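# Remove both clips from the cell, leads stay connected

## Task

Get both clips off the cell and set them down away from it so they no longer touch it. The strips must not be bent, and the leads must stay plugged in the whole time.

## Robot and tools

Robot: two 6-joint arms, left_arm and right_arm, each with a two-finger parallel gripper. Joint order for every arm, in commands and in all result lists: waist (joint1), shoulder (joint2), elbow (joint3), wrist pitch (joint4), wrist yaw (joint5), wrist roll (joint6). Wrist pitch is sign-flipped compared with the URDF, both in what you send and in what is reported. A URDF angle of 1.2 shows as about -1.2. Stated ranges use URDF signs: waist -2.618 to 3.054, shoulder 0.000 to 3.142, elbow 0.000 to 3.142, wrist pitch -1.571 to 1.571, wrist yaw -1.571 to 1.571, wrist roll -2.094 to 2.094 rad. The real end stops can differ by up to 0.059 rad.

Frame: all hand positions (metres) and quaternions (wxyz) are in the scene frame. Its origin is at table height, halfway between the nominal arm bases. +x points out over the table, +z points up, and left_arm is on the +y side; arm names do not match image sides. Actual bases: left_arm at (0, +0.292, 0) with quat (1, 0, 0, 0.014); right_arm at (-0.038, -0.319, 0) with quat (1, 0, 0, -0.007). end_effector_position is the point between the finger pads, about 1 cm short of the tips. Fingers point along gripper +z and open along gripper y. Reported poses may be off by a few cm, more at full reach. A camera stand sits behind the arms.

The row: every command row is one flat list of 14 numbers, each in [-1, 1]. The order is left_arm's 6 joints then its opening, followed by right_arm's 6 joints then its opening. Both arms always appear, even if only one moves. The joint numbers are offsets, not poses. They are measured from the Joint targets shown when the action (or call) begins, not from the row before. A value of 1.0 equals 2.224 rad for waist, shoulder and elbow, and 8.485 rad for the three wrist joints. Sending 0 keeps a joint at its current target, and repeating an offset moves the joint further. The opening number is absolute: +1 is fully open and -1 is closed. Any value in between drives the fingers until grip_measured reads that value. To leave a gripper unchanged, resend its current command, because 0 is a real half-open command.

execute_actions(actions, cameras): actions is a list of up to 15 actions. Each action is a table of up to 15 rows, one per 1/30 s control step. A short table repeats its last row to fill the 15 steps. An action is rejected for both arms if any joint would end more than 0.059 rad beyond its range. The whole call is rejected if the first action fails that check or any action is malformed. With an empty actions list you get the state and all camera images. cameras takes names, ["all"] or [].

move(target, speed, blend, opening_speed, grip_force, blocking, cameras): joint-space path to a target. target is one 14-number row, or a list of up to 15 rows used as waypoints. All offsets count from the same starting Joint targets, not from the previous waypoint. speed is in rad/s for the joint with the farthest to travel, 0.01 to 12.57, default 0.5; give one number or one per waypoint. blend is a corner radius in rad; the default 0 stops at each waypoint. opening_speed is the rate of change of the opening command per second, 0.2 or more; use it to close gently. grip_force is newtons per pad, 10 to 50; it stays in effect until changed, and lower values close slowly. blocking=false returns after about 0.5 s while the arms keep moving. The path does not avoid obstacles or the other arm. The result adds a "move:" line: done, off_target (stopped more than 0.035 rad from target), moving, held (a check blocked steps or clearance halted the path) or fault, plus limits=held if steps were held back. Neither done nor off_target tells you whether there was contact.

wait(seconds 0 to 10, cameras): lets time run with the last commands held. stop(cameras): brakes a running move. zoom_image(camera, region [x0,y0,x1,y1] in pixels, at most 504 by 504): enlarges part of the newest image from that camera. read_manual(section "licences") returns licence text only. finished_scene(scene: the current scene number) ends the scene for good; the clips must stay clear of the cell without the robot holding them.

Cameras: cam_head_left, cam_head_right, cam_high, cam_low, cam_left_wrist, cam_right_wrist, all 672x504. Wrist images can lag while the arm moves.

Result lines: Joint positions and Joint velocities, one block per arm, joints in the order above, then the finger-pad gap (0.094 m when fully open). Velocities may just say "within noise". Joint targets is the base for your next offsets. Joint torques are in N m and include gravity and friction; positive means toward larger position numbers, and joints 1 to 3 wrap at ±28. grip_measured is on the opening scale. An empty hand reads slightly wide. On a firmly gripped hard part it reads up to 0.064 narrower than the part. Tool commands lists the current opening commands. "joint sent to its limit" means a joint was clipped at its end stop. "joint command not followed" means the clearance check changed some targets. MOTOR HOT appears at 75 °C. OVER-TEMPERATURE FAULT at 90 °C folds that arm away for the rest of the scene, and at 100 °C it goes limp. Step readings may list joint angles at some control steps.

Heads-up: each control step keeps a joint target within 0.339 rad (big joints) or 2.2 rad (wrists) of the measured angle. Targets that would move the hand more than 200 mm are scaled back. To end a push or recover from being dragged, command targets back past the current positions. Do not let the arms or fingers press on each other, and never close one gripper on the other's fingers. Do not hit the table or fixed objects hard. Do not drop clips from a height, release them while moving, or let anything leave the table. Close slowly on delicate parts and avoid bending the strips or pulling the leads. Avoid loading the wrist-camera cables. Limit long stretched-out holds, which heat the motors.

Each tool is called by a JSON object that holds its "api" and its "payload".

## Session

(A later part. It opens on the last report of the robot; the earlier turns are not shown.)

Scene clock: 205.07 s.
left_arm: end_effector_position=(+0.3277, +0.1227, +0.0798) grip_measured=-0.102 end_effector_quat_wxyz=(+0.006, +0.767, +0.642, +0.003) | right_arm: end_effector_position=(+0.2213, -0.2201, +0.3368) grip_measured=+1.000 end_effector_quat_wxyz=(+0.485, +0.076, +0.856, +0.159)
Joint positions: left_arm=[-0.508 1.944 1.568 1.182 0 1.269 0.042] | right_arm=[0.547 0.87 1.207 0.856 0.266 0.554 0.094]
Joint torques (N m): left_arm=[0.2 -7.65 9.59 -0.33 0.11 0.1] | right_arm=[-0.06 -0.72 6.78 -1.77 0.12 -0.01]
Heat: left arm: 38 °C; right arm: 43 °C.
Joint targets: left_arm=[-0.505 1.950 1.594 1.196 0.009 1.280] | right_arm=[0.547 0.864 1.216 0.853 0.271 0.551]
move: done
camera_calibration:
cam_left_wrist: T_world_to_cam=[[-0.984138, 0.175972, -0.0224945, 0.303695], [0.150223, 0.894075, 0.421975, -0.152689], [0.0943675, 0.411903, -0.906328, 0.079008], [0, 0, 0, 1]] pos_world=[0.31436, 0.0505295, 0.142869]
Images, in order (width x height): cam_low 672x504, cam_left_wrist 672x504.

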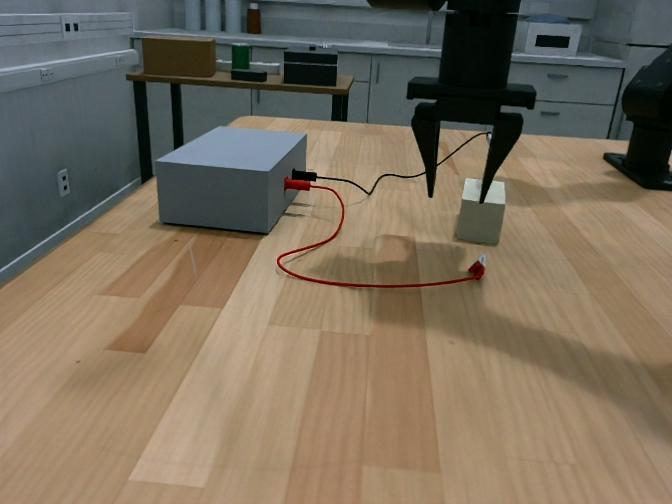

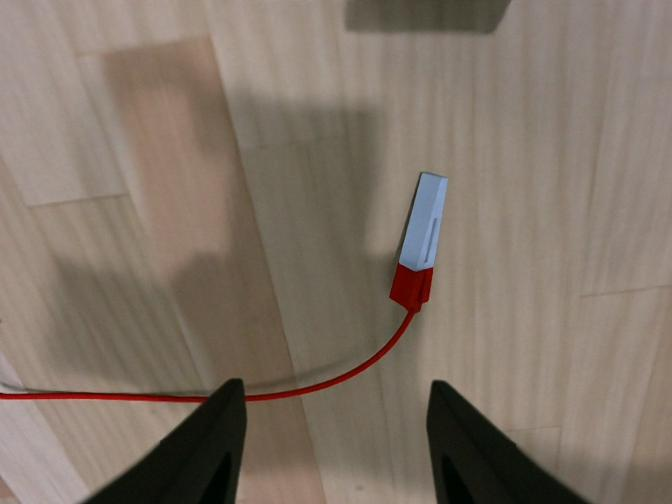

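{"api": "move", "payload": {"target": [0.227,-0.2743,-0.132,-0.0585,0,-0.092,0,0,0,0,0,0,0,1], "speed": 0.6}}

{"api": "move", "payload": {"target": [0,0,0,0,0,0,0,0.0477,0.5216,0.335,0.0772,-0.0319,-0.1533,1], "speed": 0.6, "cameras": ["all"]}}

Scene clock: 215.43 s.
left_arm: end_effector_position=(+0.3931, +0.3033, +0.2523) grip_measured=-0.002 end_effector_quat_wxyz=(+0.380, +0.220, +0.892, +0.104) | right_arm: end_effector_position=(+0.2213, -0.2201, +0.3368) grip_measured=+1.000 end_effector_quat_wxyz=(+0.485, +0.076, +0.856, +0.159)
Joint positions: left_arm=[-0.002 1.361 1.314 0.715 0.001 0.511 0.047] | right_arm=[0.547 0.87 1.207 0.856 0.266 0.554 0.094]
Joint torques (N m): left_arm=[0.23 -5.82 7.13 -2.21 0.1 -0.19] | right_arm=[0.01 -0.55 6.74 -1.77 0.13 -0.03]
Heat: left arm: 38 °C; right arm: 43 °C.
Joint targets: left_arm=[0.000 1.341 1.301 0.699 0.009 0.499] | right_arm=[0.547 0.864 1.216 0.853 0.271 0.551]
move: done

Scene clock: 218.43 s.
left_arm: end_effector_position=(+0.3932, +0.3033, +0.2523) grip_measured=-0.002 end_effector_quat_wxyz=(+0.380, +0.220, +0.892, +0.104) | right_arm: end_effector_position=(+0.2703, -0.0945, +0.1423) grip_measured=+1.000 end_effector_quat_wxyz=(-0.008, -0.634, +0.773, -0.006)
Joint positions: left_arm=[-0.002 1.361 1.314 0.715 0.001 0.511 0.047] | right_arm=[0.647 2.024 1.931 1.493 0.012 -0.741 0.094]
Joint torques (N m): left_arm=[0.13 -5.81 7.1 -2.18 0.11 -0.14] | right_arm=[0.49 -12.05 8.49 -0.1 -0.06 -0.11]
Heat: left arm: 38 °C; right arm: 43 °C.
Joint targets: left_arm=[0.000 1.341 1.301 0.699 0.009 0.499] | right_arm=[0.653 2.024 1.961 1.508 0.000 -0.749]
move: done
camera_calibration:
cam_left_wrist: T_world_to_cam=[[-0.306731, -0.881165, -0.359812, 0.479655], [-0.865344, 0.415599, -0.280101, 0.324735], [0.396352, 0.225446, -0.889988, 0.0885767], [0, 0, 0, 1]] pos_world=[0.393025, 0.267727, 0.342377]
cam_right_wrist: T_world_to_cam=[[0.983975, -0.178303, 0.00118934, -0.286239], [-0.162696, -0.895075, 0.415175, -0.0610922], [-0.0729625, -0.408715, -0.909741, 0.199856], [0, 0, 0, 1]] pos_world=[0.286295, -0.0240356, 0.207521]

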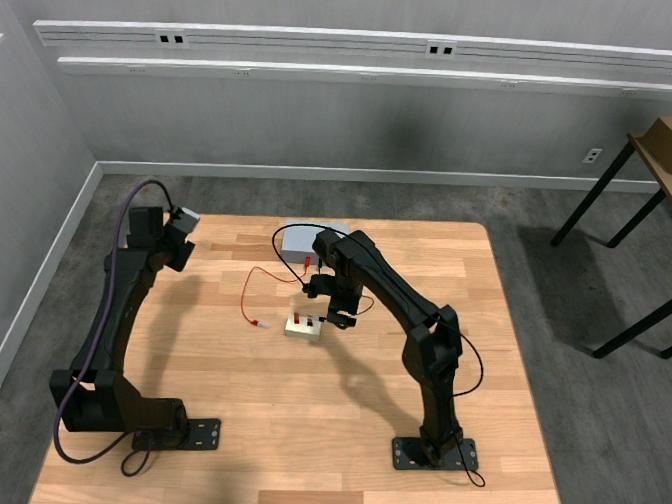

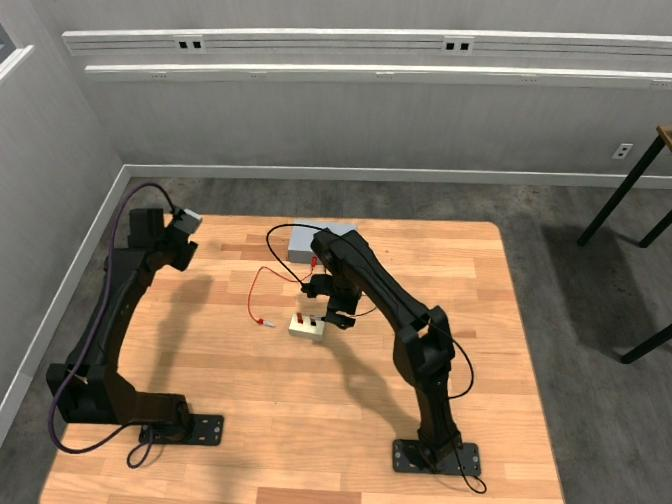

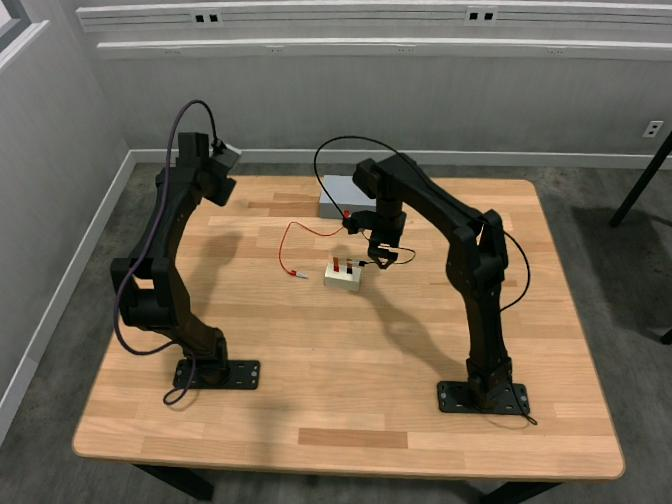

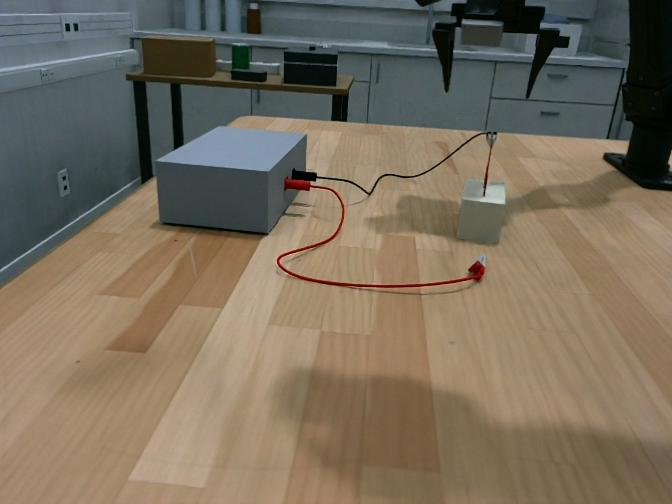

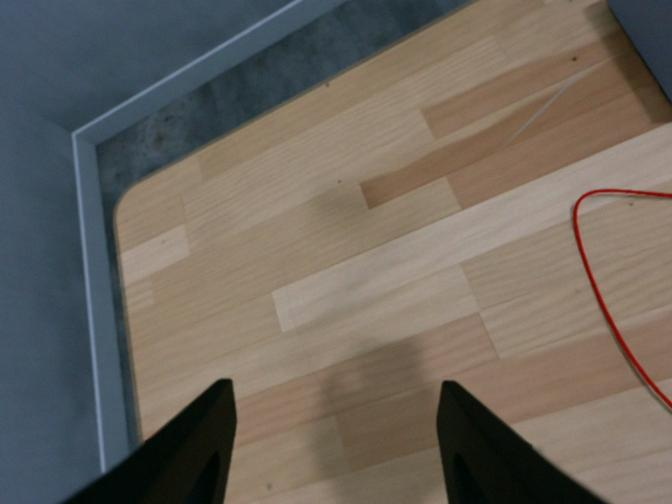

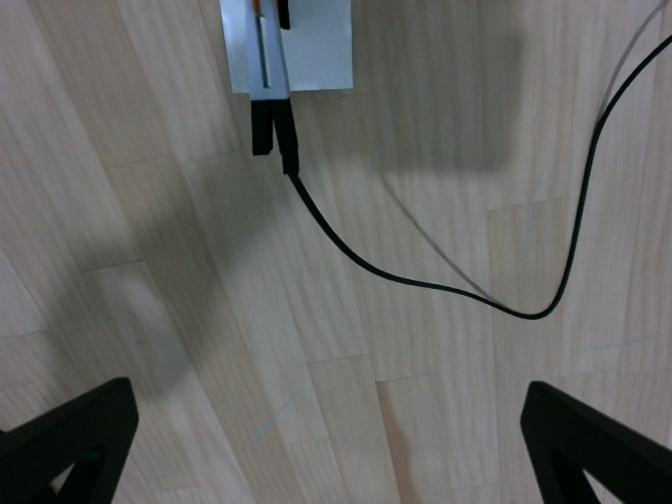

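{"api": "move", "payload": {"target": [0,0,0,0,0,0,0,0.0405,0.0418,0.0405,-0.0025,0,0.0107,1], "speed": 0.3, "cameras": ["cam_right_wrist"]}}

{"api": "zoom_image", "payload": {"camera": "cam_right_wrist", "region": [230, 50, 430, 350]}}

Scene clock: 229.17 s.
left_arm: end_effector_position=(+0.3932, +0.3033, +0.2523) grip_measured=-0.002 end_effector_quat_wxyz=(+0.380, +0.220, +0.892, +0.104) | right_arm: end_effector_position=(+0.2619, -0.0521, +0.1326) grip_measured=+1.000 end_effector_quat_wxyz=(-0.007, -0.642, +0.766, -0.005)
Joint positions: left_arm=[-0.002 1.361 1.314 0.715 0.001 0.511 0.047] | right_arm=[0.743 2.11 2.02 1.496 0.009 -0.666 0.094]
Joint torques (N m): left_arm=[0.16 -5.78 7.08 -2.17 0.09 -0.17] | right_arm=[-0.14 -12.27 8.38 -0.34 -0.01 0.04]
Heat: left arm: 40 °C; right arm: 43 °C.
Joint targets: left_arm=[0.000 1.341 1.301 0.699 0.009 0.499] | right_arm=[0.743 2.117 2.051 1.487 0.000 -0.658]
move: done
camera_calibration:
cam_right_wrist: T_world_to_cam=[[0.987557, -0.15726, 0.000729977, -0.270227], [-0.14359, -0.899798, 0.412002, -0.0252643], [-0.0641346, -0.40698, -0.911183, 0.205678], [0, 0, 0, 1]] pos_world=[0.276428, 0.0184781, 0.198016]
Images, in order (width x height): cam_right_wrist 672x504.

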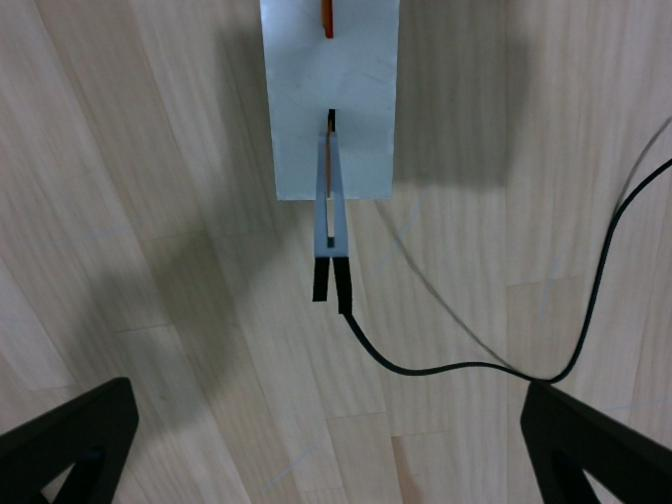

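Scaled by 1.680 from the camera's 672x504 image, which has a finer 960x720 frame.

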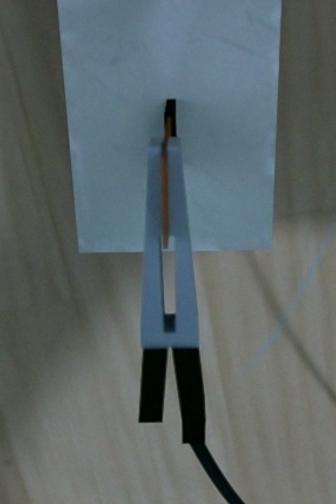

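{"api": "move", "payload": {"target": [0,0,0,0,0,0,0,0.0063,0.0094,-0.0751,-0.0190,0,0,1], "speed": 0.2, "cameras": ["cam_right_wrist"]}}

{"api": "zoom_image", "payload": {"camera": "cam_right_wrist", "region": [240, 200, 440, 500]}}

Scene clock: 239.40 s.
left_arm: end_effector_position=(+0.3932, +0.3033, +0.2523) grip_measured=-0.002 end_effector_quat_wxyz=(+0.380, +0.220, +0.892, +0.104) | right_arm: end_effector_position=(+0.2669, -0.0436, +0.0942) grip_measured=+1.000 end_effector_quat_wxyz=(-0.002, -0.645, +0.764, -0.004)
Joint positions: left_arm=[-0.002 1.361 1.314 0.715 0.001 0.511 0.047] | right_arm=[0.75 2.128 1.896 1.343 0.009 -0.666 0.094]
Joint torques (N m): left_arm=[0.09 -5.72 7.09 -2.17 0.08 -0.12] | right_arm=[0.58 -12.38 4.66 -0.43 -0.03 0.08]
Heat: left arm: 41 °C; right arm: 43 °C.
Joint targets: left_arm=[0.000 1.341 1.301 0.699 0.009 0.499] | right_arm=[0.757 2.138 1.884 1.326 0.000 -0.658]
move: done
camera_calibration:
cam_right_wrist: T_world_to_cam=[[0.988525, -0.150909, 0.00675827, -0.274375], [-0.140669, -0.9033, 0.405291, -0.00136576], [-0.0550573, -0.401591, -0.914163, 0.17262], [0, 0, 0, 1]] pos_world=[0.280539, 0.0266833, 0.160211]
Images, in order (width x height): cam_right_wrist 672x504.

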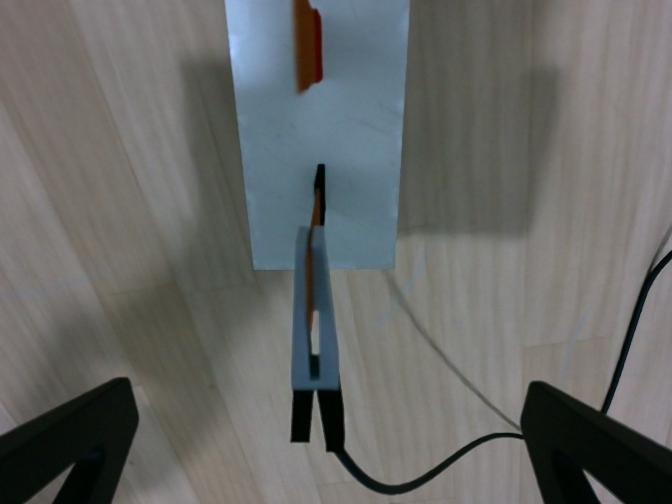

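Scaled by 1.680 from the camera's 672x504 image, which has a finer 960x720 frame.

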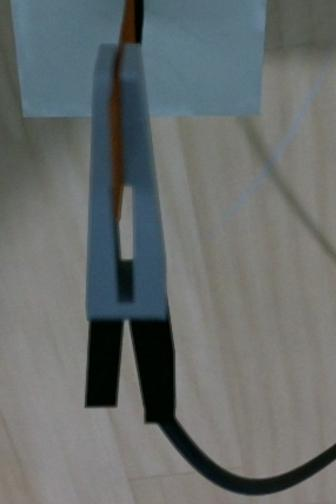

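{"api": "move", "payload": {"target": [0,0,0,0,0,0,0,0.0036,0,-0.0014,0,0,0,-0.5], "speed": 0.1, "opening_speed": 0.8, "cameras": ["cam_right_wrist"]}}

{"api": "zoom_image", "payload": {"camera": "cam_right_wrist", "region": [240, 300, 440, 500]}}

Scene clock: 245.83 s.
left_arm: end_effector_position=(+0.3932, +0.3033, +0.2523) grip_measured=-0.002 end_effector_quat_wxyz=(+0.380, +0.220, +0.892, +0.104) | right_arm: end_effector_position=(+0.2652, -0.0414, +0.0941) grip_measured=-0.497 end_effector_quat_wxyz=(-0.002, -0.647, +0.762, -0.004)
Joint positions: left_arm=[-0.002 1.361 1.314 0.715 0.001 0.511 0.047] | right_arm=[0.757 2.128 1.896 1.343 0.009 -0.666 0.024]
Joint torques (N m): left_arm=[0.08 -5.79 7.08 -2.16 0.08 -0.15] | right_arm=[0.59 -12.41 4.33 -0.44 -0.04 0.08]
Heat: left arm: 42 °C; right arm: 43 °C.
Joint targets: left_arm=[0.000 1.341 1.301 0.699 0.009 0.499] | right_arm=[0.765 2.138 1.881 1.326 0.000 -0.658]
move: done
camera_calibration:
cam_right_wrist: T_world_to_cam=[[0.989543, -0.144054, 0.00727651, -0.272344], [-0.134649, -0.904497, 0.404666, -0.00123687], [-0.051712, -0.401415, -0.914435, 0.172487], [0, 0, 0, 1]] pos_world=[0.278249, 0.0288879, 0.16021]
Images, in order (width x height): cam_right_wrist 672x504.

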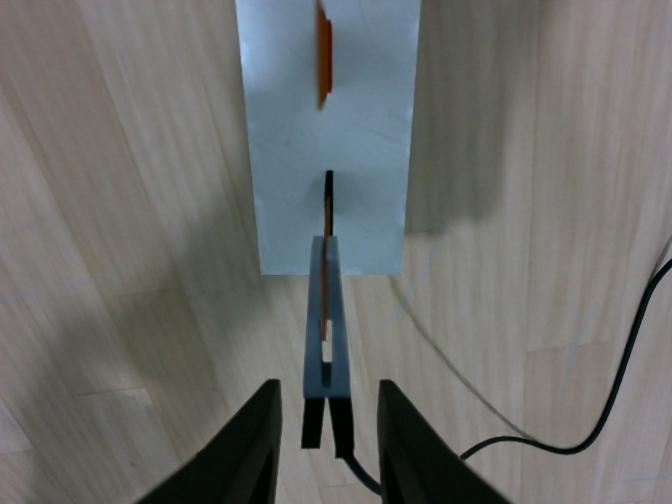

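Scaled by 2.520 from the camera's 672x504 image, which has a finer 960x720 frame.

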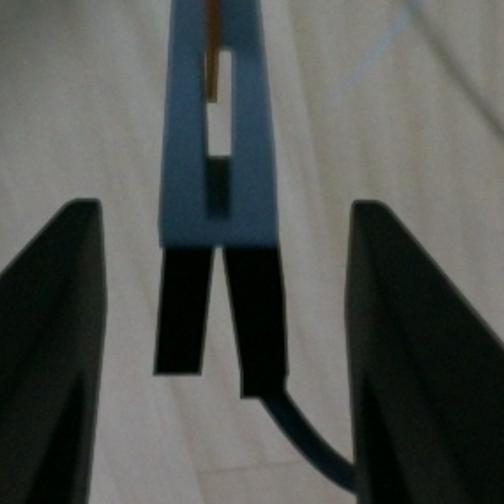

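{"api": "move", "payload": {"target": [0,0,0,0,0,0,0,0,0,0,0,0,0,-0.76], "speed": 0.1, "opening_speed": 0.3, "grip_force": [50,25], "cameras": ["cam_right_wrist"]}}

{"api": "zoom_image", "payload": {"camera": "cam_right_wrist", "region": [240, 200, 440, 500]}}

Scene clock: 251.73 s.
left_arm: end_effector_position=(+0.3932, +0.3033, +0.2523) grip_measured=-0.002 end_effector_quat_wxyz=(+0.380, +0.220, +0.892, +0.104) | right_arm: end_effector_position=(+0.2652, -0.0414, +0.0941) grip_measured=-0.756 end_effector_quat_wxyz=(-0.002, -0.647, +0.762, -0.004)
Joint positions: left_arm=[-0.002 1.361 1.314 0.715 0.001 0.511 0.047] | right_arm=[0.757 2.128 1.896 1.343 0.009 -0.666 0.011]
Joint torques (N m): left_arm=[0.09 -5.81 7.1 -2.14 0.1 -0.16] | right_arm=[0.66 -12.38 4.37 -0.45 -0.04 0.08]
Heat: left arm: 42 °C; right arm: 43 °C.
Joint targets: left_arm=[0.000 1.341 1.301 0.699 0.009 0.499] | right_arm=[0.765 2.138 1.881 1.326 0.000 -0.658]
grip_force (N): 50, 25
move: done
camera_calibration:
cam_right_wrist: T_world_to_cam=[[0.989543, -0.144054, 0.00727651, -0.272344], [-0.134649, -0.904497, 0.404666, -0.00123687], [-0.051712, -0.401415, -0.914435, 0.172487], [0, 0, 0, 1]] pos_world=[0.278249, 0.0288879, 0.16021]
Images, in order (width x height): cam_right_wrist 672x504.

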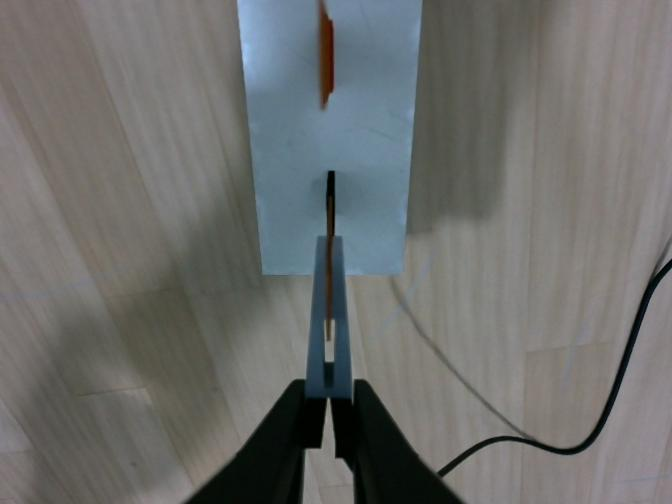

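Scaled by 1.680 from the camera's 672x504 image, which has a finer 960x720 frame.

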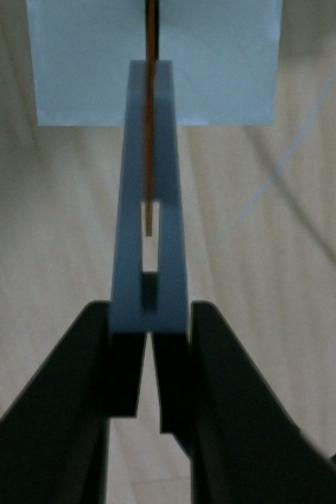

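{"api": "move", "payload": {"target": [0,0,0,0,0,0,0,0,0,0,0,0,0,-0.87], "speed": 0.1, "opening_speed": 0.2, "cameras": ["cam_right_wrist"]}}

{"api": "zoom_image", "payload": {"camera": "cam_right_wrist", "region": [240, 200, 440, 500]}}

Scene clock: 255.17 s.
left_arm: end_effector_position=(+0.3932, +0.3033, +0.2523) grip_measured=-0.002 end_effector_quat_wxyz=(+0.380, +0.220, +0.892, +0.104) | right_arm: end_effector_position=(+0.2652, -0.0414, +0.0941) grip_measured=-0.833 end_effector_quat_wxyz=(-0.002, -0.647, +0.762, -0.004)
Joint positions: left_arm=[-0.002 1.361 1.314 0.715 0.001 0.511 0.047] | right_arm=[0.757 2.128 1.896 1.343 0.009 -0.666 0.008]
Joint torques (N m): left_arm=[0.09 -5.81 7.15 -2.18 0.11 -0.12] | right_arm=[0.76 -12.31 4.36 -0.46 -0.05 0.09]
Heat: left arm: 42 °C; right arm: 43 °C.
Joint targets: left_arm=[0.000 1.341 1.301 0.699 0.009 0.499] | right_arm=[0.765 2.138 1.881 1.326 0.000 -0.658]
grip_force (N): 50, 25
move: done
camera_calibration:
cam_right_wrist: T_world_to_cam=[[0.989543, -0.144054, 0.00727651, -0.272344], [-0.134649, -0.904497, 0.404666, -0.00123687], [-0.051712, -0.401415, -0.914435, 0.172487], [0, 0, 0, 1]] pos_world=[0.278249, 0.0288879, 0.16021]
Images, in order (width x height): cam_right_wrist 672x504.

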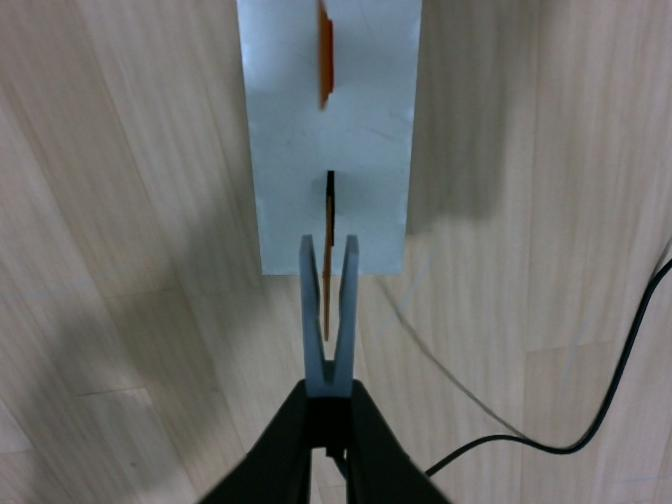

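Scaled by 1.680 from the camera's 672x504 image, which has a finer 960x720 frame.

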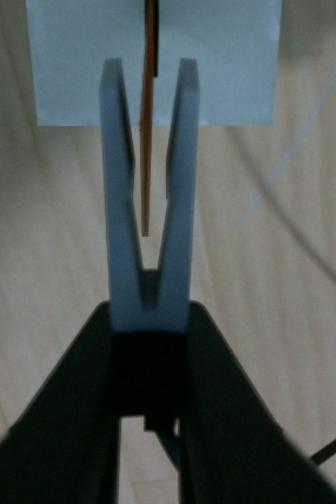

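{"api": "move", "payload": {"target": [0,0,0,0,0,0,0,0,0,0.0189,0.0031,0,0,-0.87], "speed": 0.1}}

{"api": "move", "payload": {"target": [0,0,0,0,0,0,0,0,0,0.0054,0.0011,0,0,-0.87], "speed": 0.1, "cameras": ["cam_right_wrist"]}}

{"api": "zoom_image", "payload": {"camera": "cam_right_wrist", "region": [240, 200, 440, 500]}}

Scene clock: 260.67 s.
left_arm: end_effector_position=(+0.3932, +0.3033, +0.2523) grip_measured=-0.002 end_effector_quat_wxyz=(+0.380, +0.220, +0.892, +0.104) | right_arm: end_effector_position=(+0.2652, -0.0414, +0.0941) grip_measured=-0.833 end_effector_quat_wxyz=(-0.002, -0.647, +0.762, -0.004)
Joint positions: left_arm=[-0.002 1.361 1.314 0.715 0.001 0.511 0.047] | right_arm=[0.757 2.128 1.896 1.343 0.009 -0.666 0.008]
Joint torques (N m): left_arm=[0.17 -5.83 7.12 -2.19 0.12 -0.14] | right_arm=[0.65 -12.44 8.23 -0.19 -0.03 0.07]
Heat: left arm: 43 °C; right arm: 42 °C.
Joint targets: left_arm=[0.000 1.341 1.301 0.699 0.009 0.499] | right_arm=[0.765 2.138 1.923 1.352 0.000 -0.658]
grip_force (N): 50, 25
move: done

Scene clock: 261.43 s.
left_arm: end_effector_position=(+0.3932, +0.3033, +0.2523) grip_measured=-0.002 end_effector_quat_wxyz=(+0.380, +0.220, +0.892, +0.104) | right_arm: end_effector_position=(+0.2659, -0.0407, +0.0962) grip_measured=-0.833 end_effector_quat_wxyz=(+0.000, -0.647, +0.762, -0.004)
Joint positions: left_arm=[-0.002 1.361 1.314 0.715 0.001 0.511 0.047] | right_arm=[0.757 2.128 1.904 1.347 0.009 -0.666 0.008]
Joint torques (N m): left_arm=[0.12 -5.82 7.09 -2.17 0.11 -0.13] | right_arm=[0.7 -12.4 8.59 -0.1 0 0.07]
Heat: left arm: 43 °C; right arm: 43 °C.
Joint targets: left_arm=[0.000 1.341 1.301 0.699 0.009 0.499] | right_arm=[0.765 2.138 1.935 1.361 0.000 -0.658]
grip_force (N): 50, 25
move: done
camera_calibration:
cam_right_wrist: T_world_to_cam=[[0.989513, -0.144102, 0.00991843, -0.273288], [-0.135913, -0.905636, 0.401686, -0.000671998], [-0.0489012, -0.398821, -0.915724, 0.174209], [0, 0, 0, 1]] pos_world=[0.27885, 0.0294885, 0.162508]
Images, in order (width x height): cam_right_wrist 672x504.

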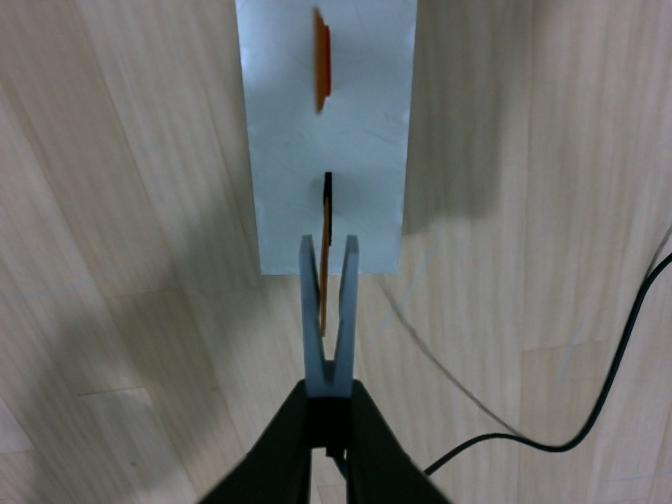

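Scaled by 1.680 from the camera's 672x504 image, which has a finer 960x720 frame.

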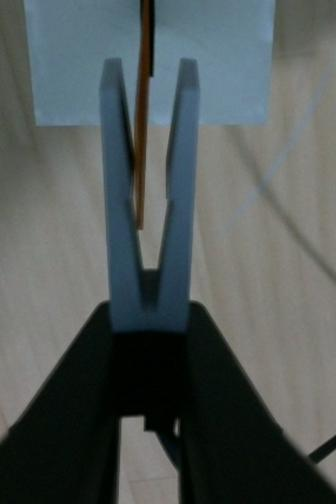

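{"api": "move", "payload": {"target": [0,0,0,0,0,0,0,0,0,0.0045,0.0019,0,0,-0.87], "speed": 0.1, "cameras": ["cam_right_wrist"]}}

{"api": "zoom_image", "payload": {"camera": "cam_right_wrist", "region": [240, 200, 440, 500]}}

Scene clock: 264.33 s.
left_arm: end_effector_position=(+0.3932, +0.3033, +0.2523) grip_measured=-0.002 end_effector_quat_wxyz=(+0.380, +0.220, +0.892, +0.104) | right_arm: end_effector_position=(+0.2648, -0.0417, +0.0987) grip_measured=-0.833 end_effector_quat_wxyz=(-0.003, -0.647, +0.762, -0.004)
Joint positions: left_arm=[-0.002 1.361 1.314 0.715 0.001 0.511 0.047] | right_arm=[0.757 2.128 1.914 1.362 0.009 -0.666 0.008]
Joint torques (N m): left_arm=[0.18 -5.71 7.12 -2.21 0.09 -0.14] | right_arm=[0.57 -12.4 8.51 -0.11 -0.05 0.08]
Heat: left arm: 43 °C; right arm: 43 °C.
Joint targets: left_arm=[0.000 1.341 1.301 0.699 0.009 0.499] | right_arm=[0.765 2.138 1.945 1.378 0.000 -0.658]
grip_force (N): 50, 25
move: done
camera_calibration:
cam_right_wrist: T_world_to_cam=[[0.989539, -0.144129, 0.00627684, -0.272039], [-0.13425, -0.904042, 0.405813, -0.00353838], [-0.052815, -0.402411, -0.913935, 0.176673], [0, 0, 0, 1]] pos_world=[0.278049, 0.0286877, 0.164611]
Images, in order (width x height): cam_right_wrist 672x504.

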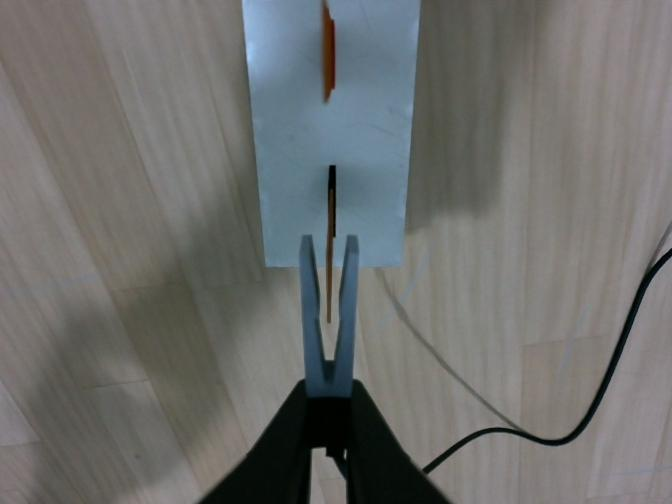

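Scaled by 1.680 from the camera's 672x504 image, which has a finer 960x720 frame.

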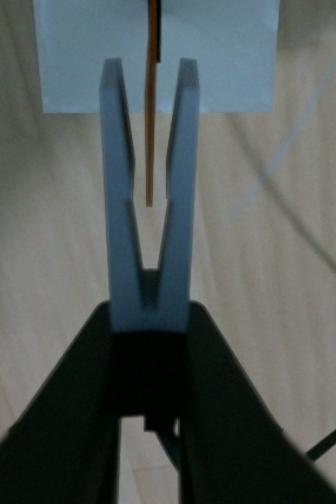

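Centered. Continue up with both joints equal.

{"api": "move", "payload": {"target": [0,0,0,0,0,0,0,0,0,0.0405,0.0106,0,0,-0.87], "speed": 0.15, "cameras": ["cam_right_wrist","cam_low"]}}

Scene clock: 267.00 s.
left_arm: end_effector_position=(+0.3932, +0.3033, +0.2523) grip_measured=-0.002 end_effector_quat_wxyz=(+0.380, +0.220, +0.892, +0.104) | right_arm: end_effector_position=(+0.2638, -0.0426, +0.1216) grip_measured=-0.833 end_effector_quat_wxyz=(-0.002, -0.647, +0.762, -0.004)
Joint positions: left_arm=[-0.002 1.361 1.314 0.715 0.001 0.511 0.047] | right_arm=[0.757 2.128 2.005 1.452 0.009 -0.666 0.008]
Joint torques (N m): left_arm=[0.14 -5.87 7.16 -2.14 0.11 -0.12] | right_arm=[0.68 -12.3 8.35 -0.11 -0.03 0.11]
Heat: left arm: 43 °C; right arm: 43 °C.
Joint targets: left_arm=[0.000 1.341 1.301 0.699 0.009 0.499] | right_arm=[0.765 2.138 2.035 1.467 0.000 -0.658]
grip_force (N): 50, 25
move: done
camera_calibration:
cam_right_wrist: T_world_to_cam=[[0.989541, -0.144079, 0.00701053, -0.271379], [-0.134545, -0.904352, 0.405026, -0.0136857], [-0.0520157, -0.401733, -0.914278, 0.197057], [0, 0, 0, 1]] pos_world=[0.276949, 0.0276878, 0.187611]
Images, in order (width x height): cam_low 672x504, cam_right_wrist 672x504.

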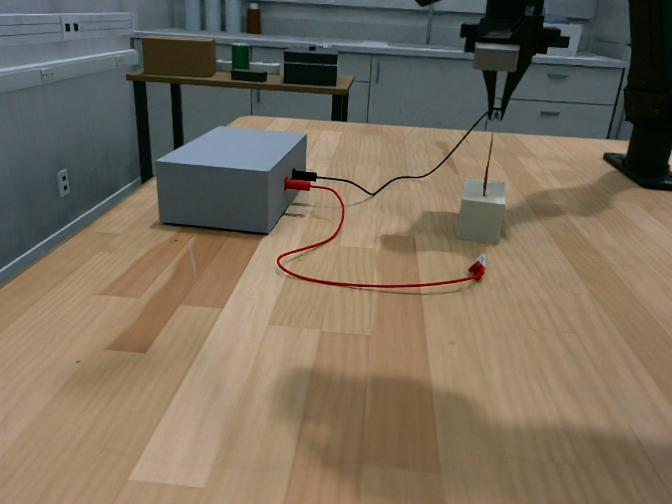

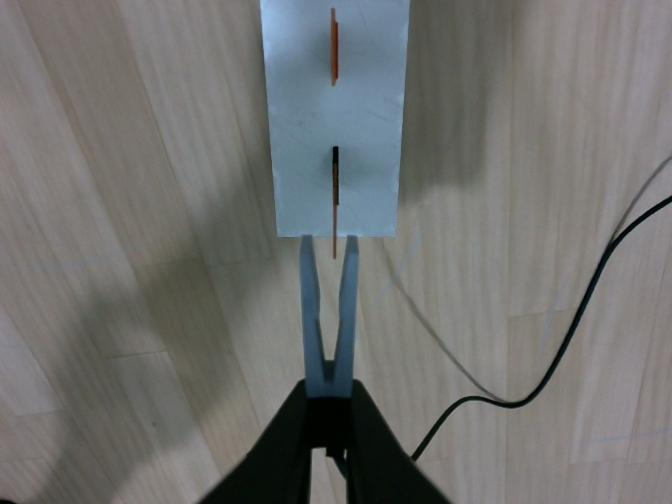

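{"api": "move", "payload": {"target": [[0,0,0,0,0,0,0,-0.1048,-0.0679,-0.1524,-0.0223,0,-0.0255,-0.87],[0,0,0,0,0,0,0,-0.1048,-0.0409,-0.2581,-0.0566,0,-0.0255,-0.87]], "speed": 0.3, "blend": 0.05, "cameras": ["cam_right_wrist","cam_low","cam_head_left"]}}

Scene clock: 277.07 s.
left_arm: end_effector_position=(+0.3932, +0.3033, +0.2523) grip_measured=-0.002 end_effector_quat_wxyz=(+0.380, +0.220, +0.892, +0.104) | right_arm: end_effector_position=(+0.2901, -0.1304, +0.0235) grip_measured=-0.833 end_effector_quat_wxyz=(+0.000, -0.640, +0.768, -0.004)
Joint positions: left_arm=[-0.002 1.361 1.314 0.715 0.001 0.511 0.047] | right_arm=[0.537 2.037 1.473 1.005 0.008 -0.867 0.008]
Joint torques (N m): left_arm=[0.12 -5.78 7.1 -2.19 0.1 -0.12] | right_arm=[-0.51 -11.25 4.53 -0.47 -0.02 -0.07]
Heat: left arm: 44 °C; right arm: 44 °C.
Joint targets: left_arm=[0.000 1.341 1.301 0.699 0.009 0.499] | right_arm=[0.532 2.047 1.461 0.987 0.000 -0.875]
grip_force (N): 50, 25
move: done
camera_calibration:
cam_right_wrist: T_world_to_cam=[[0.986656, -0.162546, 0.00941491, -0.310944], [-0.152609, -0.903088, 0.401426, -0.0442666], [-0.0567479, -0.397506, -0.915843, 0.0754606], [0, 0, 0, 1]] pos_world=[0.304321, -0.0605233, 0.0898073]
Images, in order (width x height): cam_head_left 672x504, cam_low 672x504, cam_right_wrist 672x504.

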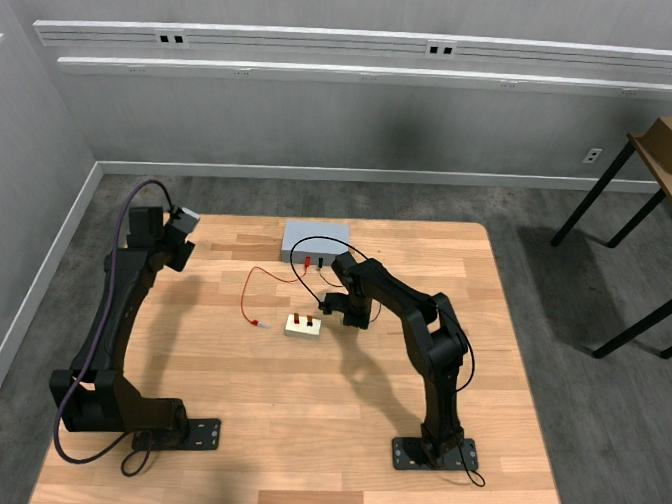

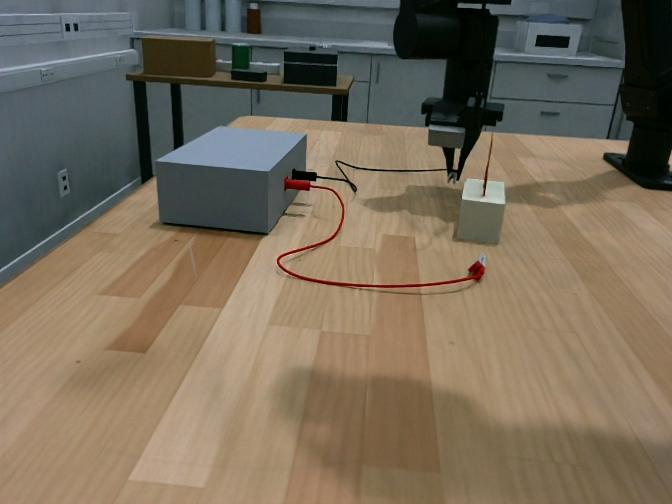

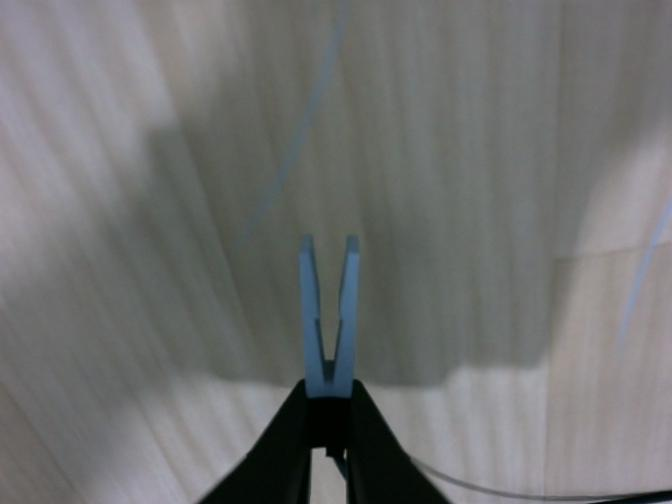

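{"api": "move", "payload": {"target": [0,0,0,0,0,0,0,0,0,-0.0144,-0.0038,0,0,-0.87], "speed": 0.08}}

{"api": "move", "payload": {"target": [0,0,0,0,0,0,0,0,0,-0.0054,-0.0014,0,0,-0.87], "speed": 0.05, "cameras": ["cam_low","cam_right_wrist"]}}

{"api": "zoom_image", "payload": {"camera": "cam_low", "region": [400, 120, 520, 220]}}

Scene clock: 280.93 s.
left_arm: end_effector_position=(+0.3932, +0.3033, +0.2523) grip_measured=-0.002 end_effector_quat_wxyz=(+0.380, +0.220, +0.892, +0.104) | right_arm: end_effector_position=(+0.2882, -0.1315, +0.0162) grip_measured=-0.833 end_effector_quat_wxyz=(+0.001, -0.640, +0.768, -0.004)
Joint positions: left_arm=[-0.002 1.361 1.314 0.715 0.001 0.511 0.047] | right_arm=[0.537 2.037 1.442 0.972 0.008 -0.867 0.008]
Joint torques (N m): left_arm=[0.21 -5.81 7.13 -2.16 0.1 -0.14] | right_arm=[-0.51 -11.25 4.27 -0.43 -0.02 -0.06]
Heat: left arm: 44 °C; right arm: 43 °C.
Joint targets: left_arm=[0.000 1.341 1.301 0.699 0.009 0.499] | right_arm=[0.532 2.047 1.429 0.955 0.000 -0.875]
grip_force (N): 50, 25
move: done

Scene clock: 281.73 s.
left_arm: end_effector_position=(+0.3932, +0.3033, +0.2523) grip_measured=-0.002 end_effector_quat_wxyz=(+0.380, +0.220, +0.892, +0.104) | right_arm: end_effector_position=(+0.2873, -0.1320, +0.0134) grip_measured=-0.833 end_effector_quat_wxyz=(+0.001, -0.640, +0.768, -0.004)
Joint positions: left_arm=[-0.002 1.361 1.314 0.715 0.001 0.511 0.047] | right_arm=[0.537 2.037 1.43 0.96 0.008 -0.867 0.008]
Joint torques (N m): left_arm=[0.06 -5.82 7.15 -2.18 0.09 -0.12] | right_arm=[-0.53 -11.18 4.25 -0.43 -0.04 -0.05]
Heat: left arm: 44 °C; right arm: 43 °C.
Joint targets: left_arm=[0.000 1.341 1.301 0.699 0.009 0.499] | right_arm=[0.532 2.047 1.417 0.943 0.000 -0.875]
grip_force (N): 50, 25
move: done
camera_calibration:
cam_right_wrist: T_world_to_cam=[[0.986703, -0.162192, 0.0105499, -0.308347], [-0.152786, -0.903425, 0.4006, -0.0420913], [-0.0554431, -0.396885, -0.916192, 0.0650434], [0, 0, 0, 1]] pos_world=[0.301422, -0.062223, 0.0797071]
Images, in order (width x height): cam_low 672x504, cam_right_wrist 672x504.

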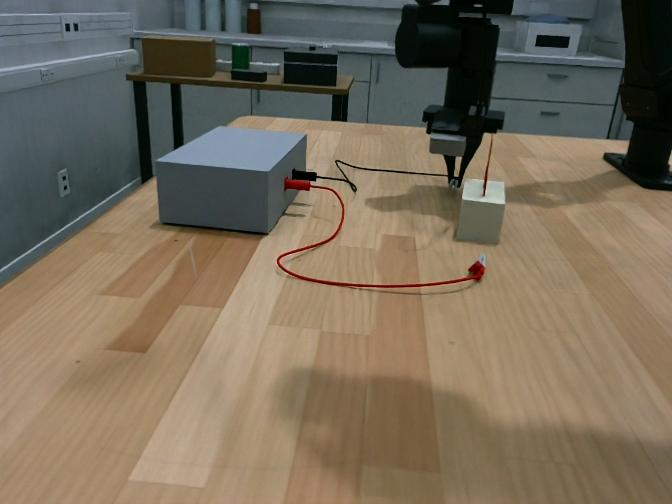

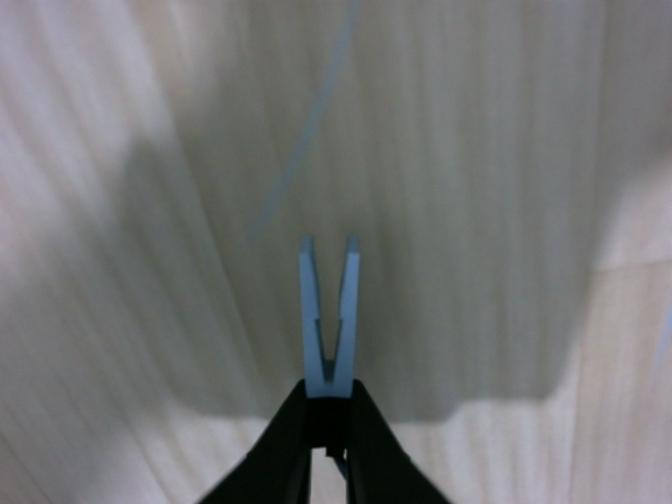

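Scaled by 4.200 from the camera's 672x504 image, which has a finer 960x720 frame.

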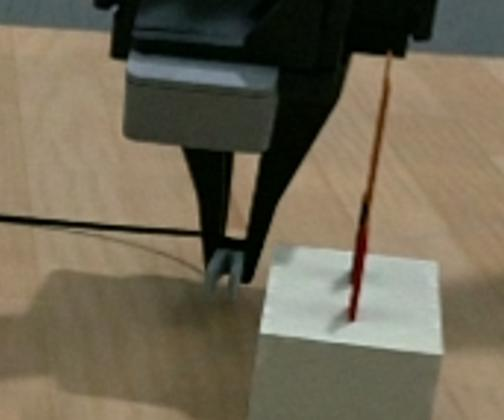

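{"api": "move", "payload": {"target": [0,0,0,0,0,0,0,0,0,-0.0054,-0.0014,0,0,-0.87], "speed": 0.05}}

{"api": "move", "payload": {"target": [0,0,0,0,0,0,0,0,0,-0.0045,-0.0012,0,0,-0.87], "speed": 0.05}}

{"api": "move", "payload": {"target": [0,0,0,0,0,0,0,0,0,-0.0040,-0.0010,0,0,-0.87], "speed": 0.05, "cameras": ["cam_low"]}}

{"api": "zoom_image", "payload": {"camera": "cam_low", "region": [400, 120, 520, 220]}}

Scene clock: 285.37 s.
left_arm: end_effector_position=(+0.3932, +0.3033, +0.2523) grip_measured=-0.002 end_effector_quat_wxyz=(+0.380, +0.220, +0.892, +0.104) | right_arm: end_effector_position=(+0.2863, -0.1326, +0.0105) grip_measured=-0.833 end_effector_quat_wxyz=(+0.001, -0.640, +0.768, -0.004)
Joint positions: left_arm=[-0.002 1.361 1.314 0.715 0.001 0.511 0.047] | right_arm=[0.537 2.037 1.418 0.949 0.008 -0.867 0.008]
Joint torques (N m): left_arm=[0.13 -5.81 7.06 -2.18 0.09 -0.13] | right_arm=[-0.51 -11.18 4.23 -0.41 -0.04 -0.05]
Heat: left arm: 44 °C; right arm: 43 °C.
Joint targets: left_arm=[0.000 1.341 1.301 0.699 0.009 0.499] | right_arm=[0.532 2.047 1.405 0.931 0.000 -0.875]
grip_force (N): 50, 25
move: done

Scene clock: 286.13 s.
left_arm: end_effector_position=(+0.3932, +0.3033, +0.2523) grip_measured=-0.002 end_effector_quat_wxyz=(+0.380, +0.220, +0.892, +0.104) | right_arm: end_effector_position=(+0.2855, -0.1330, +0.0082) grip_measured=-0.833 end_effector_quat_wxyz=(+0.001, -0.640, +0.768, -0.004)
Joint positions: left_arm=[-0.002 1.361 1.314 0.715 0.001 0.511 0.047] | right_arm=[0.537 2.037 1.408 0.938 0.008 -0.867 0.008]
Joint torques (N m): left_arm=[0.09 -5.74 7.13 -2.17 0.09 -0.14] | right_arm=[-0.51 -11.08 4.21 -0.44 -0.03 -0.04]
Heat: left arm: 44 °C; right arm: 43 °C.
Joint targets: left_arm=[0.000 1.341 1.301 0.699 0.009 0.499] | right_arm=[0.532 2.047 1.395 0.921 0.000 -0.875]
grip_force (N): 50, 25
move: done

Scene clock: 286.83 s.
left_arm: end_effector_position=(+0.3932, +0.3033, +0.2523) grip_measured=-0.002 end_effector_quat_wxyz=(+0.380, +0.220, +0.892, +0.104) | right_arm: end_effector_position=(+0.2856, -0.1330, +0.0069) grip_measured=-0.833 end_effector_quat_wxyz=(+0.002, -0.640, +0.768, -0.004)
Joint positions: left_arm=[-0.002 1.361 1.314 0.715 0.001 0.511 0.047] | right_arm=[0.537 2.037 1.403 0.931 0.008 -0.867 0.008]
Joint torques (N m): left_arm=[0.14 -5.74 7.1 -2.19 0.11 -0.12] | right_arm=[-0.44 -11.18 3.89 -0.45 -0.02 -0.07]
Heat: left arm: 44 °C; right arm: 43 °C.
Joint targets: left_arm=[0.000 1.341 1.301 0.699 0.009 0.499] | right_arm=[0.532 2.047 1.386 0.913 0.000 -0.875]
grip_force (N): 50, 25
move: done
Images, in order (width x height): cam_low 672x504.

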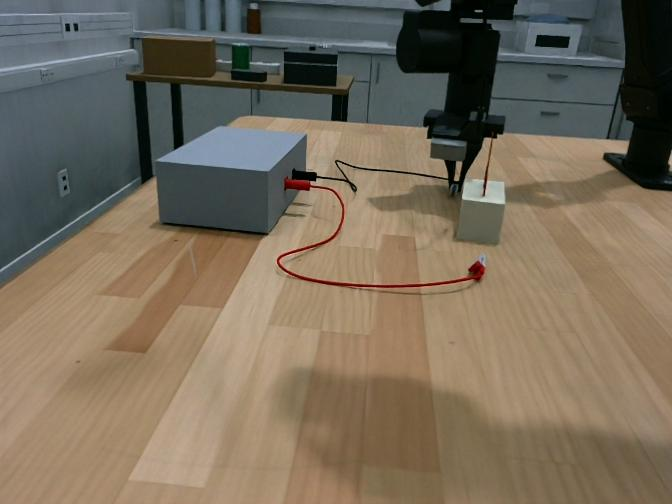

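Scaled by 4.200 from the camera's 672x504 image, which has a finer 960x720 frame.

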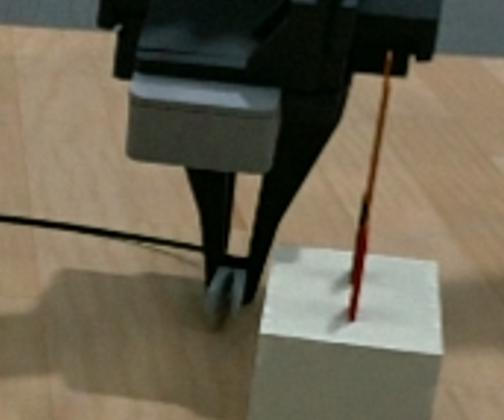

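{"api": "move", "payload": {"target": [0,0,0,0,0,0,0,0,0,0.0022,0.0004,0,0,-0.4], "speed": 0.1, "opening_speed": 0.3, "cameras": ["cam_right_wrist"]}}

Scene clock: 294.50 s.
left_arm: end_effector_position=(+0.3932, +0.3033, +0.2523) grip_measured=-0.002 end_effector_quat_wxyz=(+0.380, +0.220, +0.892, +0.104) | right_arm: end_effector_position=(+0.2859, -0.1328, +0.0069) grip_measured=-0.403 end_effector_quat_wxyz=(+0.003, -0.640, +0.768, -0.004)
Joint positions: left_arm=[-0.002 1.361 1.314 0.715 0.001 0.511 0.047] | right_arm=[0.537 2.037 1.403 0.929 0.008 -0.867 0.028]
Joint torques (N m): left_arm=[0.14 -5.81 7.13 -2.2 0.1 -0.14] | right_arm=[-0.51 -11.15 4.22 -0.42 -0.02 -0.05]
Heat: left arm: 44 °C; right arm: 43 °C.
Joint targets: left_arm=[0.000 1.341 1.301 0.699 0.009 0.499] | right_arm=[0.532 2.047 1.391 0.916 0.000 -0.875]
grip_force (N): 50, 25
move: done
camera_calibration:
cam_right_wrist: T_world_to_cam=[[0.986652, -0.16228, 0.0135033, -0.307057], [-0.15417, -0.9042, 0.398315, -0.0401304], [-0.0524288, -0.39508, -0.917149, 0.058197], [0, 0, 0, 1]] pos_world=[0.299823, -0.0631226, 0.0735061]
Images, in order (width x height): cam_right_wrist 672x504.

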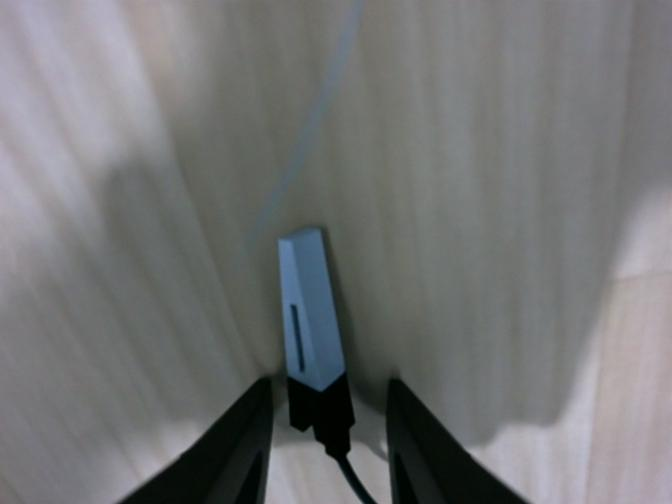

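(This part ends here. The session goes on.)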